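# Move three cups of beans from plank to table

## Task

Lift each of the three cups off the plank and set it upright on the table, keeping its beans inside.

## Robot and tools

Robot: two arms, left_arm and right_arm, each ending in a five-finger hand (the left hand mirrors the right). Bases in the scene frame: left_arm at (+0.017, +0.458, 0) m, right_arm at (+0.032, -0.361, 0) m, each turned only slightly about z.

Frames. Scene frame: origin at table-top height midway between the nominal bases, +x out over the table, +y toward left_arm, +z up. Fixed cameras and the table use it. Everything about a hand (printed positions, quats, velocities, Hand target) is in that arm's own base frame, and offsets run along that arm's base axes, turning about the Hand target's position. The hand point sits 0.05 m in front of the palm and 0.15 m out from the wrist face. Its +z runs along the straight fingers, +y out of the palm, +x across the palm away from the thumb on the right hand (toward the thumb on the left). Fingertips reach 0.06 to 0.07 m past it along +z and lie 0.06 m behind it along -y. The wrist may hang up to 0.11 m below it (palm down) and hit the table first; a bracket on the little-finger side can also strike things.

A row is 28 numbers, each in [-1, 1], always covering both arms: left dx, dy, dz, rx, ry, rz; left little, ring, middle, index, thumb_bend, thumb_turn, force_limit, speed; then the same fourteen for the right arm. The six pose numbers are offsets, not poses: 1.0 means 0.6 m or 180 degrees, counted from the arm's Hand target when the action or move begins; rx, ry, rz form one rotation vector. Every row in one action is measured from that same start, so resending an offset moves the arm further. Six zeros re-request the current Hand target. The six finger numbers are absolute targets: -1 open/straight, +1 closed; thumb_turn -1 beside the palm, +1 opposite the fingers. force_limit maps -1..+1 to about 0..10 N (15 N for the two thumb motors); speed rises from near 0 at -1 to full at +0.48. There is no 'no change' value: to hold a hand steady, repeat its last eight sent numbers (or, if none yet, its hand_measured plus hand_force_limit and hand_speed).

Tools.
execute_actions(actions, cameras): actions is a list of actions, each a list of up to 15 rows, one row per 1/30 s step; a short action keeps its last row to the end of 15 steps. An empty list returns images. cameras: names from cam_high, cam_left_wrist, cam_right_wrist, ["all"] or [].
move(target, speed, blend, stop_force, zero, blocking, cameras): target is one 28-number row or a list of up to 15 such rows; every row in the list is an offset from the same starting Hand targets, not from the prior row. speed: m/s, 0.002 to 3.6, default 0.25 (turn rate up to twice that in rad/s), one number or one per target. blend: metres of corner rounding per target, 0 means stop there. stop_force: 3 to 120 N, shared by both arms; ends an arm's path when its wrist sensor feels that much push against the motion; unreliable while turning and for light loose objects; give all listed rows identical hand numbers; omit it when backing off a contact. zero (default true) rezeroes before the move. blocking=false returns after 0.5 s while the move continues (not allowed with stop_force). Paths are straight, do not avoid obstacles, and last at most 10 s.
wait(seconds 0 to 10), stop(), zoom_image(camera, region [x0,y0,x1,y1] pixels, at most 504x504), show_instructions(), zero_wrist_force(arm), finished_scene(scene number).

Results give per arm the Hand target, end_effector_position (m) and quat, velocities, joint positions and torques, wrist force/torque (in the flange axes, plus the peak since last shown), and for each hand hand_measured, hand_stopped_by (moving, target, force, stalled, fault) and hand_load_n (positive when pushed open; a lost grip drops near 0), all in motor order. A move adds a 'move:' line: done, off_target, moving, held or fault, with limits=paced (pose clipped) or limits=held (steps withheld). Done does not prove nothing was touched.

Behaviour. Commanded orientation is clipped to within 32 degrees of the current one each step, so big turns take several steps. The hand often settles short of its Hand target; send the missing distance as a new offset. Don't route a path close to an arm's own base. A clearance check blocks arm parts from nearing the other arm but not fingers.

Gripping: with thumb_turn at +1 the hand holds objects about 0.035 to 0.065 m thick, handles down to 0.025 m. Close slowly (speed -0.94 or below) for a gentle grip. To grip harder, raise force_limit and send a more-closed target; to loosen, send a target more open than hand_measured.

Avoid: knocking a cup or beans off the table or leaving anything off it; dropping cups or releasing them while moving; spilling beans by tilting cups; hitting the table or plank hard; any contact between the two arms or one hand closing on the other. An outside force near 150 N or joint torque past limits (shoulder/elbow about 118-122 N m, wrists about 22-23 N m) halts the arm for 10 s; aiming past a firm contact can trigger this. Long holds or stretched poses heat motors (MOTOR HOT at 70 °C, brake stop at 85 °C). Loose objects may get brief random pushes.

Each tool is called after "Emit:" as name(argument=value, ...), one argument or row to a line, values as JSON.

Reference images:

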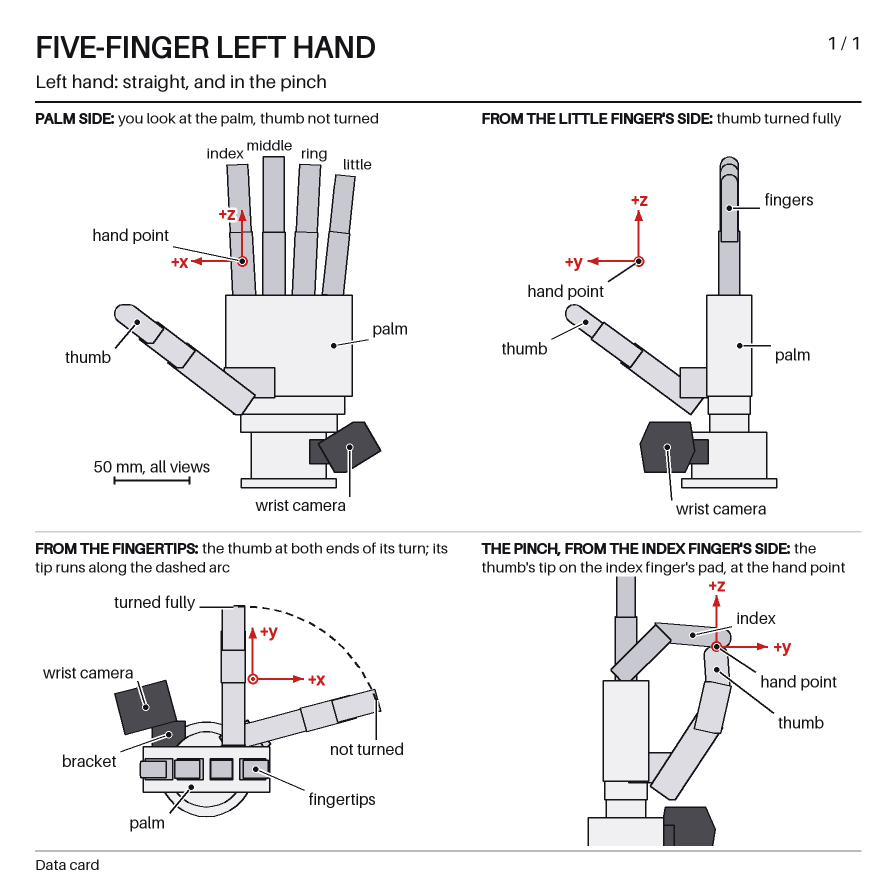

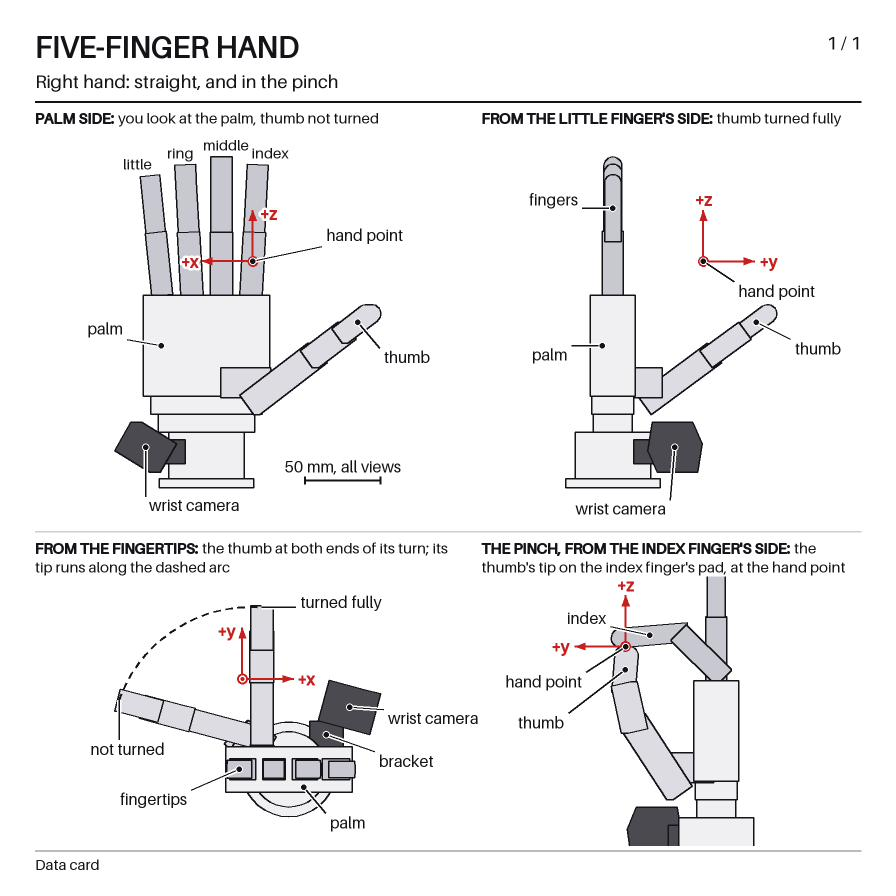

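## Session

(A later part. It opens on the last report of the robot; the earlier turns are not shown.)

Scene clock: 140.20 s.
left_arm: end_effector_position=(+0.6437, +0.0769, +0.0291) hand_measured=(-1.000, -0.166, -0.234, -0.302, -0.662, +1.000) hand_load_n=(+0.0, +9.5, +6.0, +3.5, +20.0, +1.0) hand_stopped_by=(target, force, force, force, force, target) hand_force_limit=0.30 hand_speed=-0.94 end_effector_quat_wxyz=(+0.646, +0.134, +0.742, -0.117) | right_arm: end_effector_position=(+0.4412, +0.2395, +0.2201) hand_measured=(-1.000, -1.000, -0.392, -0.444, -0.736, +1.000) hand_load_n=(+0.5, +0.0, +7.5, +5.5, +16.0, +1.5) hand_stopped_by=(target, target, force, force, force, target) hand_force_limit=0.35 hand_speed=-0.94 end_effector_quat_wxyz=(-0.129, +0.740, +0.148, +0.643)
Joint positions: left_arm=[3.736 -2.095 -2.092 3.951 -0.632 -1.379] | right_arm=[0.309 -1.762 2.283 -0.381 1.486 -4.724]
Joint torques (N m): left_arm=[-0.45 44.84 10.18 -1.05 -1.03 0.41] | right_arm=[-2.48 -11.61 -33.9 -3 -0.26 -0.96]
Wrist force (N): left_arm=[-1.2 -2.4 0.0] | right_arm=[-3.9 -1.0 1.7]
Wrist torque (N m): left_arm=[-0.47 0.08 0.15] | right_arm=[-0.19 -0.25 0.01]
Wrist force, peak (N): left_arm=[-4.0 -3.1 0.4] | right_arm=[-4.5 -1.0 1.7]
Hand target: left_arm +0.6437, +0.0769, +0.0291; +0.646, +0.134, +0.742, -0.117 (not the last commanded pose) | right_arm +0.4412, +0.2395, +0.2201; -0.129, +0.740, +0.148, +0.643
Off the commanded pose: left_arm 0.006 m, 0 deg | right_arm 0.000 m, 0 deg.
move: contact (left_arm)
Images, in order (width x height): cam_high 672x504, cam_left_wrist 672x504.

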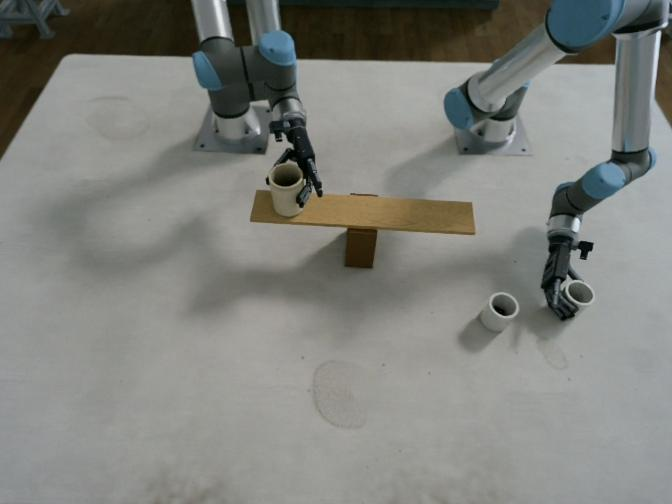

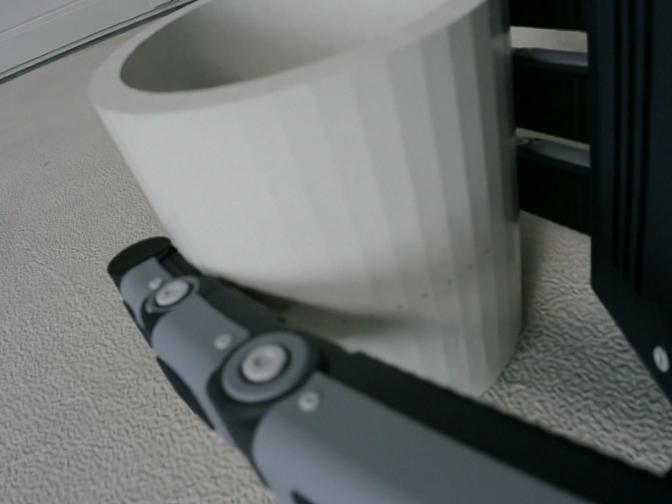

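Emit:
move(
  target=[
    [0,0,0,0,0,0,-1,-1,-1,-1,-1,1,0.3,-0.82,0,0,0,0,0,0,-1,-1,0.7,0.7,0.6,1,0.35,-0.94],
    [0,0,0.3,0,0,0,-1,-1,-1,-1,-1,1,0.3,-0.82,0,0,0.045,0,0,0,-1,-1,0.7,0.7,0.6,1,0.35,-0.94],
  ],
  speed=0.15,
  cameras=["all"],
)

Emit:
zoom_image(
  camera="cam_high",
  region=[230, 100, 370, 240],
)

Emit:
zoom_image(
  camera="cam_high",
  region=[450, 190, 630, 330],
)

Scene clock: 146.53 s.
left_arm: end_effector_position=(+0.6437, +0.0769, +0.2090) hand_measured=(-1.000, -1.000, -1.000, -1.000, -1.000, +1.000) hand_load_n=(+0.0, +0.0, +0.0, +0.0, +0.0, +0.0) hand_stopped_by=(target, target, target, target, target, target) hand_force_limit=0.30 hand_speed=-0.82 end_effector_quat_wxyz=(+0.646, +0.134, +0.742, -0.117) | right_arm: end_effector_position=(+0.4412, +0.2395, +0.2471) hand_measured=(-1.000, -1.000, -0.392, -0.444, -0.736, +1.000) hand_load_n=(+0.0, +0.5, +7.5, +6.0, +16.0, +1.0) hand_stopped_by=(target, target, force, force, force, target) hand_force_limit=0.35 hand_speed=-0.94 end_effector_quat_wxyz=(-0.129, +0.740, +0.148, +0.643)
Joint positions: left_arm=[3.736 -1.755 -1.95 3.469 -0.632 -1.379] | right_arm=[0.309 -1.8 2.234 -0.294 1.486 -4.724]
Joint torques (N m): left_arm=[9.32 37.86 27.84 -1.08 1.71 1.27] | right_arm=[6 -23.76 -38.85 -0.2 0.05 -1.21]
Wrist force (N): left_arm=[-0.2 -0.9 0.6] | right_arm=[-4.9 -0.8 1.6]
Wrist torque (N m): left_arm=[-0.28 0.09 0.12] | right_arm=[-0.16 -0.19 -0.05]
Wrist force, peak (N): left_arm=[-1.6 -2.5 0.1] | right_arm=[-5.0 -1.0 1.7]
Hand target: left_arm +0.6437, +0.0769, +0.2091; +0.646, +0.134, +0.742, -0.117 | right_arm +0.4412, +0.2395, +0.2471; -0.129, +0.740, +0.148, +0.643
Off the commanded pose: left_arm 0.000 m, 0 deg | right_arm 0.000 m, 0 deg.
move: done

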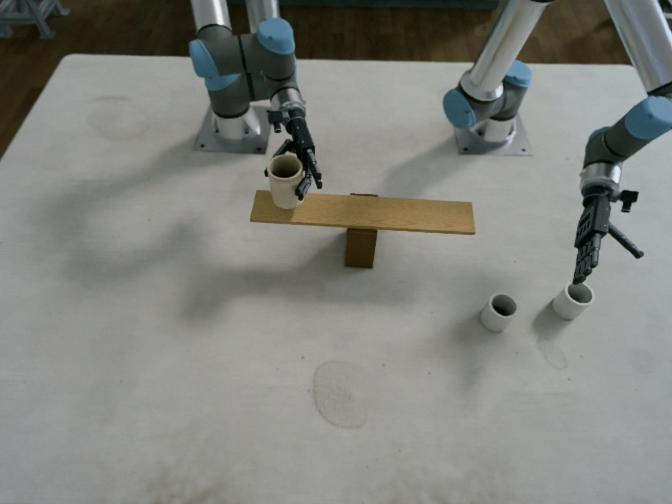

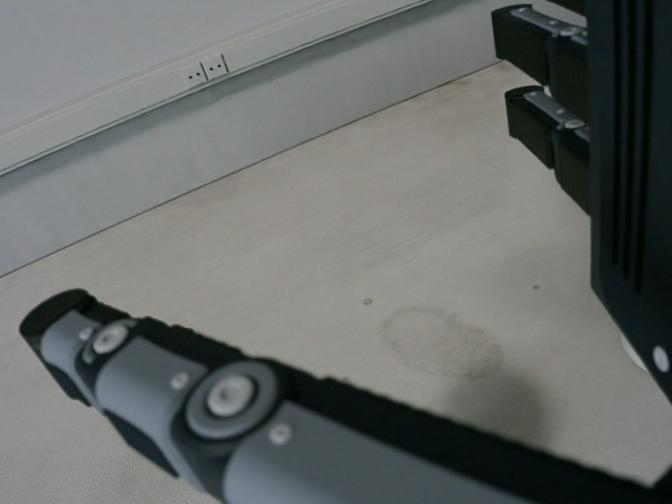

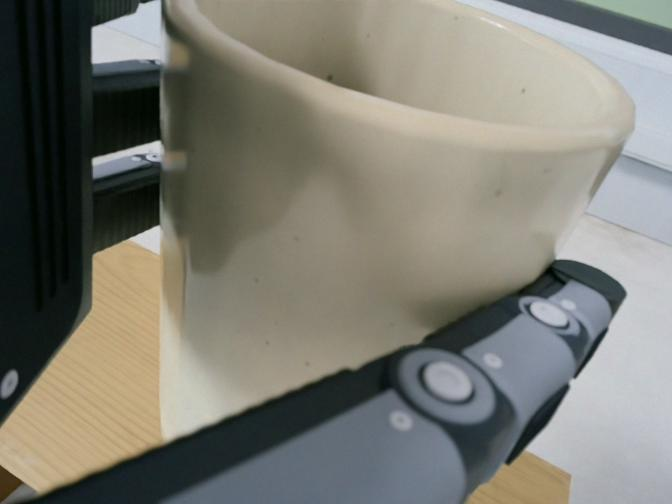

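Scaled by 3.600 from the camera's 672x504 image, which has a finer 960x720 frame.

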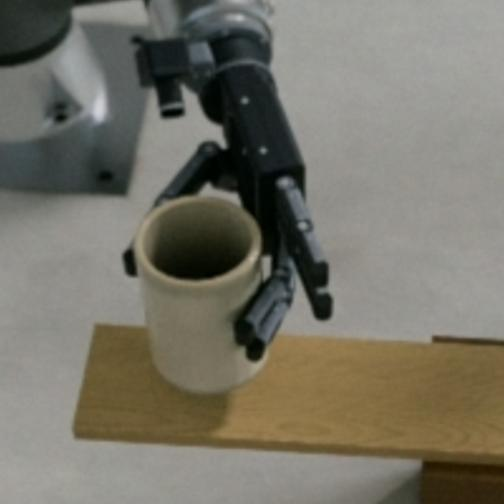

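Scaled by 2.800 from the camera's 672x504 image, which has a finer 960x720 frame.

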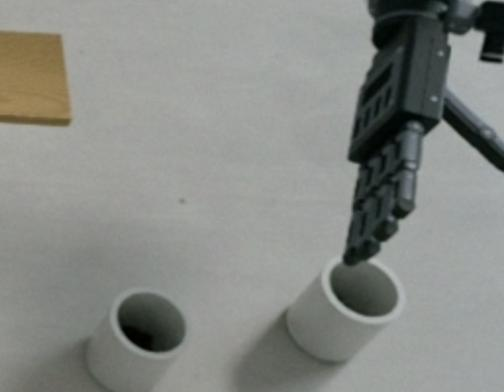

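Emit:
move(
  target=[
    [0,0,0,0,0,0,-1,-1,-1,-1,-1,1,0.3,-0.82,0,0,0.12,0,0,0,-1,-1,0.7,0.7,0.6,1,0.35,-0.94],
    [0,0,0,0,0,0,-1,-1,-1,-1,-1,1,0.3,-0.82,0.3412,-0.2978,0.12,0,0,0,-1,-1,0.7,0.7,0.6,1,0.35,-0.94],
    [0,0,0,0,0,0,-1,-1,-1,-1,-1,1,0.3,-0.82,0.3412,-0.2978,-0.2535,0,0,0,-1,-1,0.7,0.7,0.6,1,0.35,-0.94],
  ],
  speed=0.2,
  blend=[0.035,0.05,0],
)

Emit:
move(
  target=[0,0,0,0,0,0,-1,-1,-1,-1,-1,1,0.3,-0.82,0,0,-0.08,0,0,0,-1,-1,0.7,0.7,0.6,1,0.35,-0.94],
  speed=0.025,
  stop_force=3,
)

Emit:
move(
  target=[0,0,0,0,0,0,-1,-1,-1,-1,-1,1,0.3,-0.82,0,0,-0.01,0,0,0,-1,-1,0.7,0.7,0.6,1,0.35,-0.94],
  speed=0.01,
  stop_force=3,
  cameras=["cam_high","cam_right_wrist"],
)

Emit:
zoom_image(
  camera="cam_high",
  region=[150, 200, 310, 340],
)

Scene clock: 153.10 s.
left_arm: end_effector_position=(+0.6437, +0.0769, +0.2091) hand_measured=(-1.000, -1.000, -1.000, -1.000, -1.000, +1.000) hand_load_n=(+0.0, +0.0, +0.0, +0.0, +0.0, +0.5) hand_stopped_by=(target, target, target, target, target, target) hand_force_limit=0.30 hand_speed=-0.82 end_effector_quat_wxyz=(+0.646, +0.134, +0.742, -0.117) | right_arm: end_effector_position=(+0.6459, +0.0608, +0.0950) hand_measured=(-1.000, -1.000, -0.392, -0.444, -0.736, +1.000) hand_load_n=(+0.0, +0.0, +8.0, +6.0, +15.5, +1.5) hand_stopped_by=(target, target, force, force, force, target) hand_force_limit=0.35 hand_speed=-0.94 end_effector_quat_wxyz=(-0.129, +0.740, +0.148, +0.643)
Joint positions: left_arm=[3.736 -1.755 -1.95 3.468 -0.632 -1.379] | right_arm=[-0.284 -1.223 2.107 -0.705 0.901 -4.824]
Joint torques (N m): left_arm=[9.63 35.04 27.36 -1 1.67 1.22] | right_arm=[6.03 -23.65 -2.14 -3.71 0.93 1.51]
Wrist force (N): left_arm=[-0.1 -1.0 0.6] | right_arm=[-4.6 -0.7 1.8]
Wrist torque (N m): left_arm=[-0.29 0.07 0.13] | right_arm=[-0.17 -0.24 -0.03]
Wrist force, peak (N): left_arm=[-0.1 -1.1 0.8] | right_arm=[-5.9 -0.7 1.9]
Hand target: left_arm +0.6437, +0.0769, +0.2091; +0.646, +0.134, +0.742, -0.117 | right_arm +0.6459, +0.0608, +0.0950; -0.129, +0.740, +0.148, +0.643
Off the commanded pose: left_arm 0.000 m, 0 deg | right_arm 0.000 m, 0 deg.
move: done

Scene clock: 155.83 s.
left_arm: end_effector_position=(+0.6437, +0.0769, +0.2091) hand_measured=(-1.000, -1.000, -1.000, -1.000, -1.000, +1.000) hand_load_n=(+0.0, +0.0, +0.0, +0.0, +0.0, +0.0) hand_stopped_by=(target, target, target, target, target, target) hand_force_limit=0.30 hand_speed=-0.82 end_effector_quat_wxyz=(+0.646, +0.134, +0.742, -0.117) | right_arm: end_effector_position=(+0.6459, +0.0608, +0.0579) hand_measured=(-1.000, -1.000, -0.392, -0.444, -0.736, +1.000) hand_load_n=(+0.0, +0.0, +8.0, +5.5, +16.0, +0.5) hand_stopped_by=(target, target, force, force, force, target) hand_force_limit=0.35 hand_speed=-0.94 end_effector_quat_wxyz=(-0.129, +0.740, +0.148, +0.643)
Joint positions: left_arm=[3.736 -1.755 -1.95 3.468 -0.632 -1.379] | right_arm=[-0.284 -1.141 2.127 -0.807 0.901 -4.824]
Joint torques (N m): left_arm=[8.91 32.68 27.81 -0.94 1.66 1.16] | right_arm=[-1.06 -46.24 -26.41 0.94 -0.93 -1.06]
Wrist force (N): left_arm=[-0.2 -0.8 0.6] | right_arm=[-1.0 0.2 2.1]
Wrist torque (N m): left_arm=[-0.26 0.09 0.11] | right_arm=[-0.15 -0.18 0.05]
Wrist force, peak (N): left_arm=[-0.1 -1.1 0.8] | right_arm=[4.8 -3.0 -2.0]
Hand target: left_arm +0.6437, +0.0769, +0.2091; +0.646, +0.134, +0.742, -0.117 | right_arm +0.6459, +0.0608, +0.0579; -0.129, +0.740, +0.148, +0.643 (not the last commanded pose)
Off the commanded pose: left_arm 0.000 m, 0 deg | right_arm 0.011 m, 0 deg.
move: contact (right_arm)

Scene clock: 157.03 s.
left_arm: end_effector_position=(+0.6437, +0.0769, +0.2091) hand_measured=(-1.000, -1.000, -1.000, -1.000, -1.000, +1.000) hand_load_n=(+0.0, +0.0, +0.0, +0.0, +0.0, +0.5) hand_stopped_by=(target, target, target, target, target, target) hand_force_limit=0.30 hand_speed=-0.82 end_effector_quat_wxyz=(+0.646, +0.134, +0.742, -0.117) | right_arm: end_effector_position=(+0.6460, +0.0608, +0.0576) hand_measured=(-1.000, -1.000, -0.392, -0.444, -0.736, +1.000) hand_load_n=(+0.0, +0.0, +7.5, +5.5, +16.0, -0.5) hand_stopped_by=(target, target, force, force, force, target) hand_force_limit=0.35 hand_speed=-0.94 end_effector_quat_wxyz=(-0.129, +0.740, +0.148, +0.643)
Joint positions: left_arm=[3.736 -1.755 -1.95 3.468 -0.632 -1.379] | right_arm=[-0.284 -1.14 2.127 -0.809 0.901 -4.824]
Joint torques (N m): left_arm=[9.41 32.17 28 -0.92 1.7 1.28] | right_arm=[-1.94 -43.44 -4.3 1.23 -0.85 -1.12]
Wrist force (N): left_arm=[-0.2 -0.9 0.7] | right_arm=[2.4 -2.4 -1.0]
Wrist torque (N m): left_arm=[-0.28 0.09 0.12] | right_arm=[-0.14 -0.08 0.07]
Wrist force, peak (N): left_arm=[-0.1 -1.1 0.7] | right_arm=[5.7 -4.1 -2.5]
Hand target: left_arm +0.6437, +0.0769, +0.2091; +0.646, +0.134, +0.742, -0.117 | right_arm +0.6460, +0.0608, +0.0576; -0.129, +0.740, +0.148, +0.643 (not the last commanded pose)
Off the commanded pose: left_arm 0.000 m, 0 deg | right_arm 0.006 m, 0 deg.
move: contact (right_arm)
Images, in order (width x height): cam_high 672x504, cam_right_wrist 672x504.

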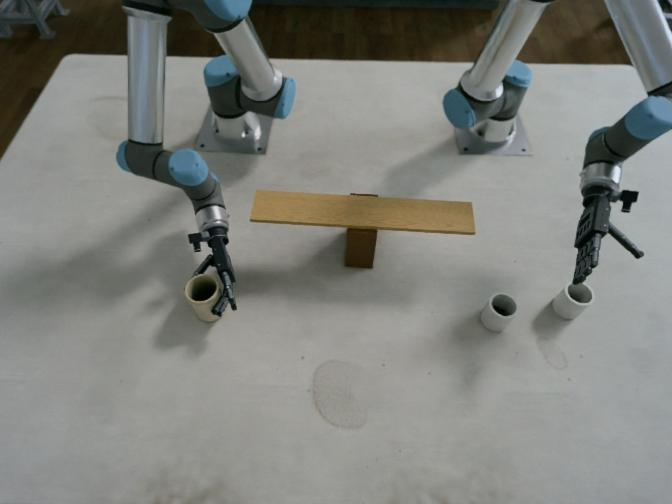

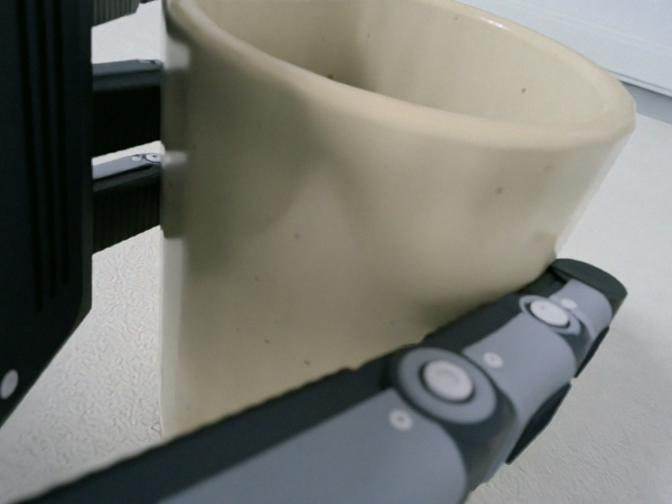

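Scaled by 3.150 from the camera's 672x504 image, which has a finer 960x720 frame.

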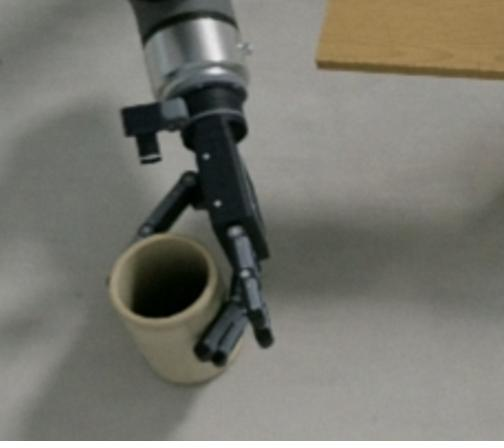

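Emit:
move(
  target=[
    [0,0,0,0,0,0,-1,-1,-1,-1,-1,1,0.3,-0.82,0,0,0,0,0,0,-1,-1,-1,-1,-1,1,0.35,-0.84],
    [0,0,0.05,0,0,0,-1,-1,-1,-1,-1,1,0.3,-0.82,0,0,0.3,0,0,0,-1,-1,-1,-1,-1,1,0.35,-0.84],
  ],
  speed=0.18,
  cameras=["cam_high"],
)

Emit:
zoom_image(
  camera="cam_high",
  region=[150, 200, 310, 340],
)

Emit:
zoom_image(
  camera="cam_high",
  region=[450, 210, 630, 350],
)

Scene clock: 162.20 s.
left_arm: end_effector_position=(+0.6437, +0.0769, +0.2391) hand_measured=(-1.000, -1.000, -1.000, -1.000, -1.000, +1.000) hand_load_n=(+0.0, +0.0, +0.0, +0.0, +0.0, +0.5) hand_stopped_by=(target, target, target, target, target, target) hand_force_limit=0.30 hand_speed=-0.82 end_effector_quat_wxyz=(+0.646, +0.134, +0.742, -0.117) | right_arm: end_effector_position=(+0.6460, +0.0608, +0.2375) hand_measured=(-1.000, -1.000, -1.000, -1.000, -1.000, +1.000) hand_load_n=(+0.0, +0.0, +0.0, +0.0, +0.5, +0.0) hand_stopped_by=(target, target, target, target, target, target) hand_force_limit=0.35 hand_speed=-0.84 end_effector_quat_wxyz=(-0.129, +0.740, +0.148, +0.643)
Joint positions: left_arm=[3.736 -1.717 -1.907 3.388 -0.632 -1.379] | right_arm=[-0.284 -1.46 1.947 -0.309 0.901 -4.824]
Joint torques (N m): left_arm=[2.55 36.67 28.65 -0.93 -0.67 1.21] | right_arm=[-3.63 -38.06 -35.21 1.15 -1.34 -1.27]
Wrist force (N): left_arm=[0.1 -0.9 0.5] | right_arm=[-1.1 -1.1 1.1]
Wrist torque (N m): left_arm=[-0.27 0.04 0.16] | right_arm=[-0.20 -0.19 -0.15]
Wrist force, peak (N): left_arm=[-0.3 -1.1 0.8] | right_arm=[2.6 -2.5 -1.3]
Hand target: left_arm +0.6437, +0.0769, +0.2391; +0.646, +0.134, +0.742, -0.117 | right_arm +0.6460, +0.0608, +0.2376; -0.129, +0.740, +0.148, +0.643
Off the commanded pose: left_arm 0.000 m, 0 deg | right_arm 0.000 m, 0 deg.
move: done
Images, in order (width x height): cam_high 672x504.

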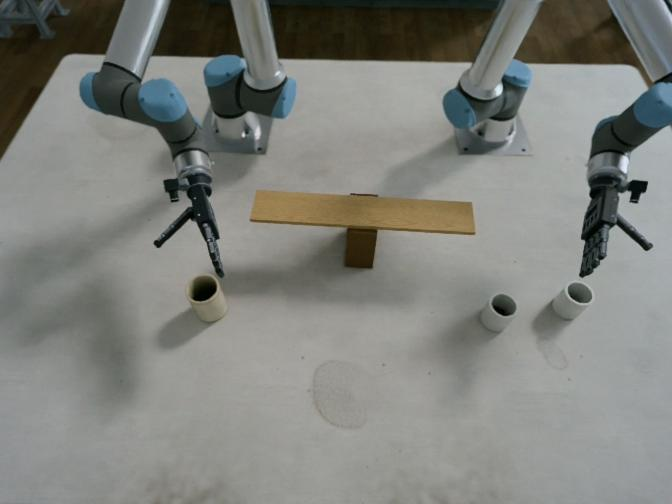

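Scaled by 3.150 from the camera's 672x504 image, which has a finer 960x720 frame.

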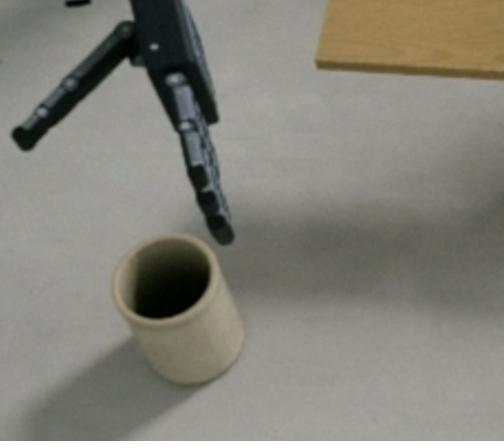

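Scaled by 2.800 from the camera's 672x504 image, which has a finer 960x720 frame.

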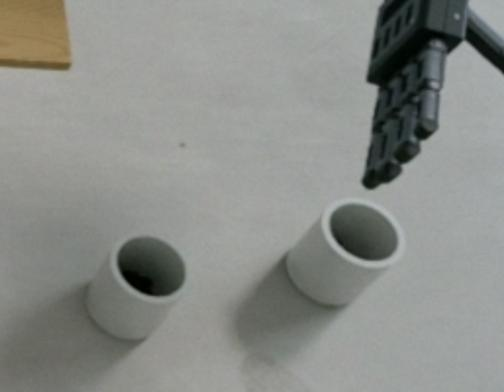

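All three cups are standing on the table, and no beans have spilled that I can see.

Emit:
finished_scene(
  scene=2,
)

The scene is finished: the task was done.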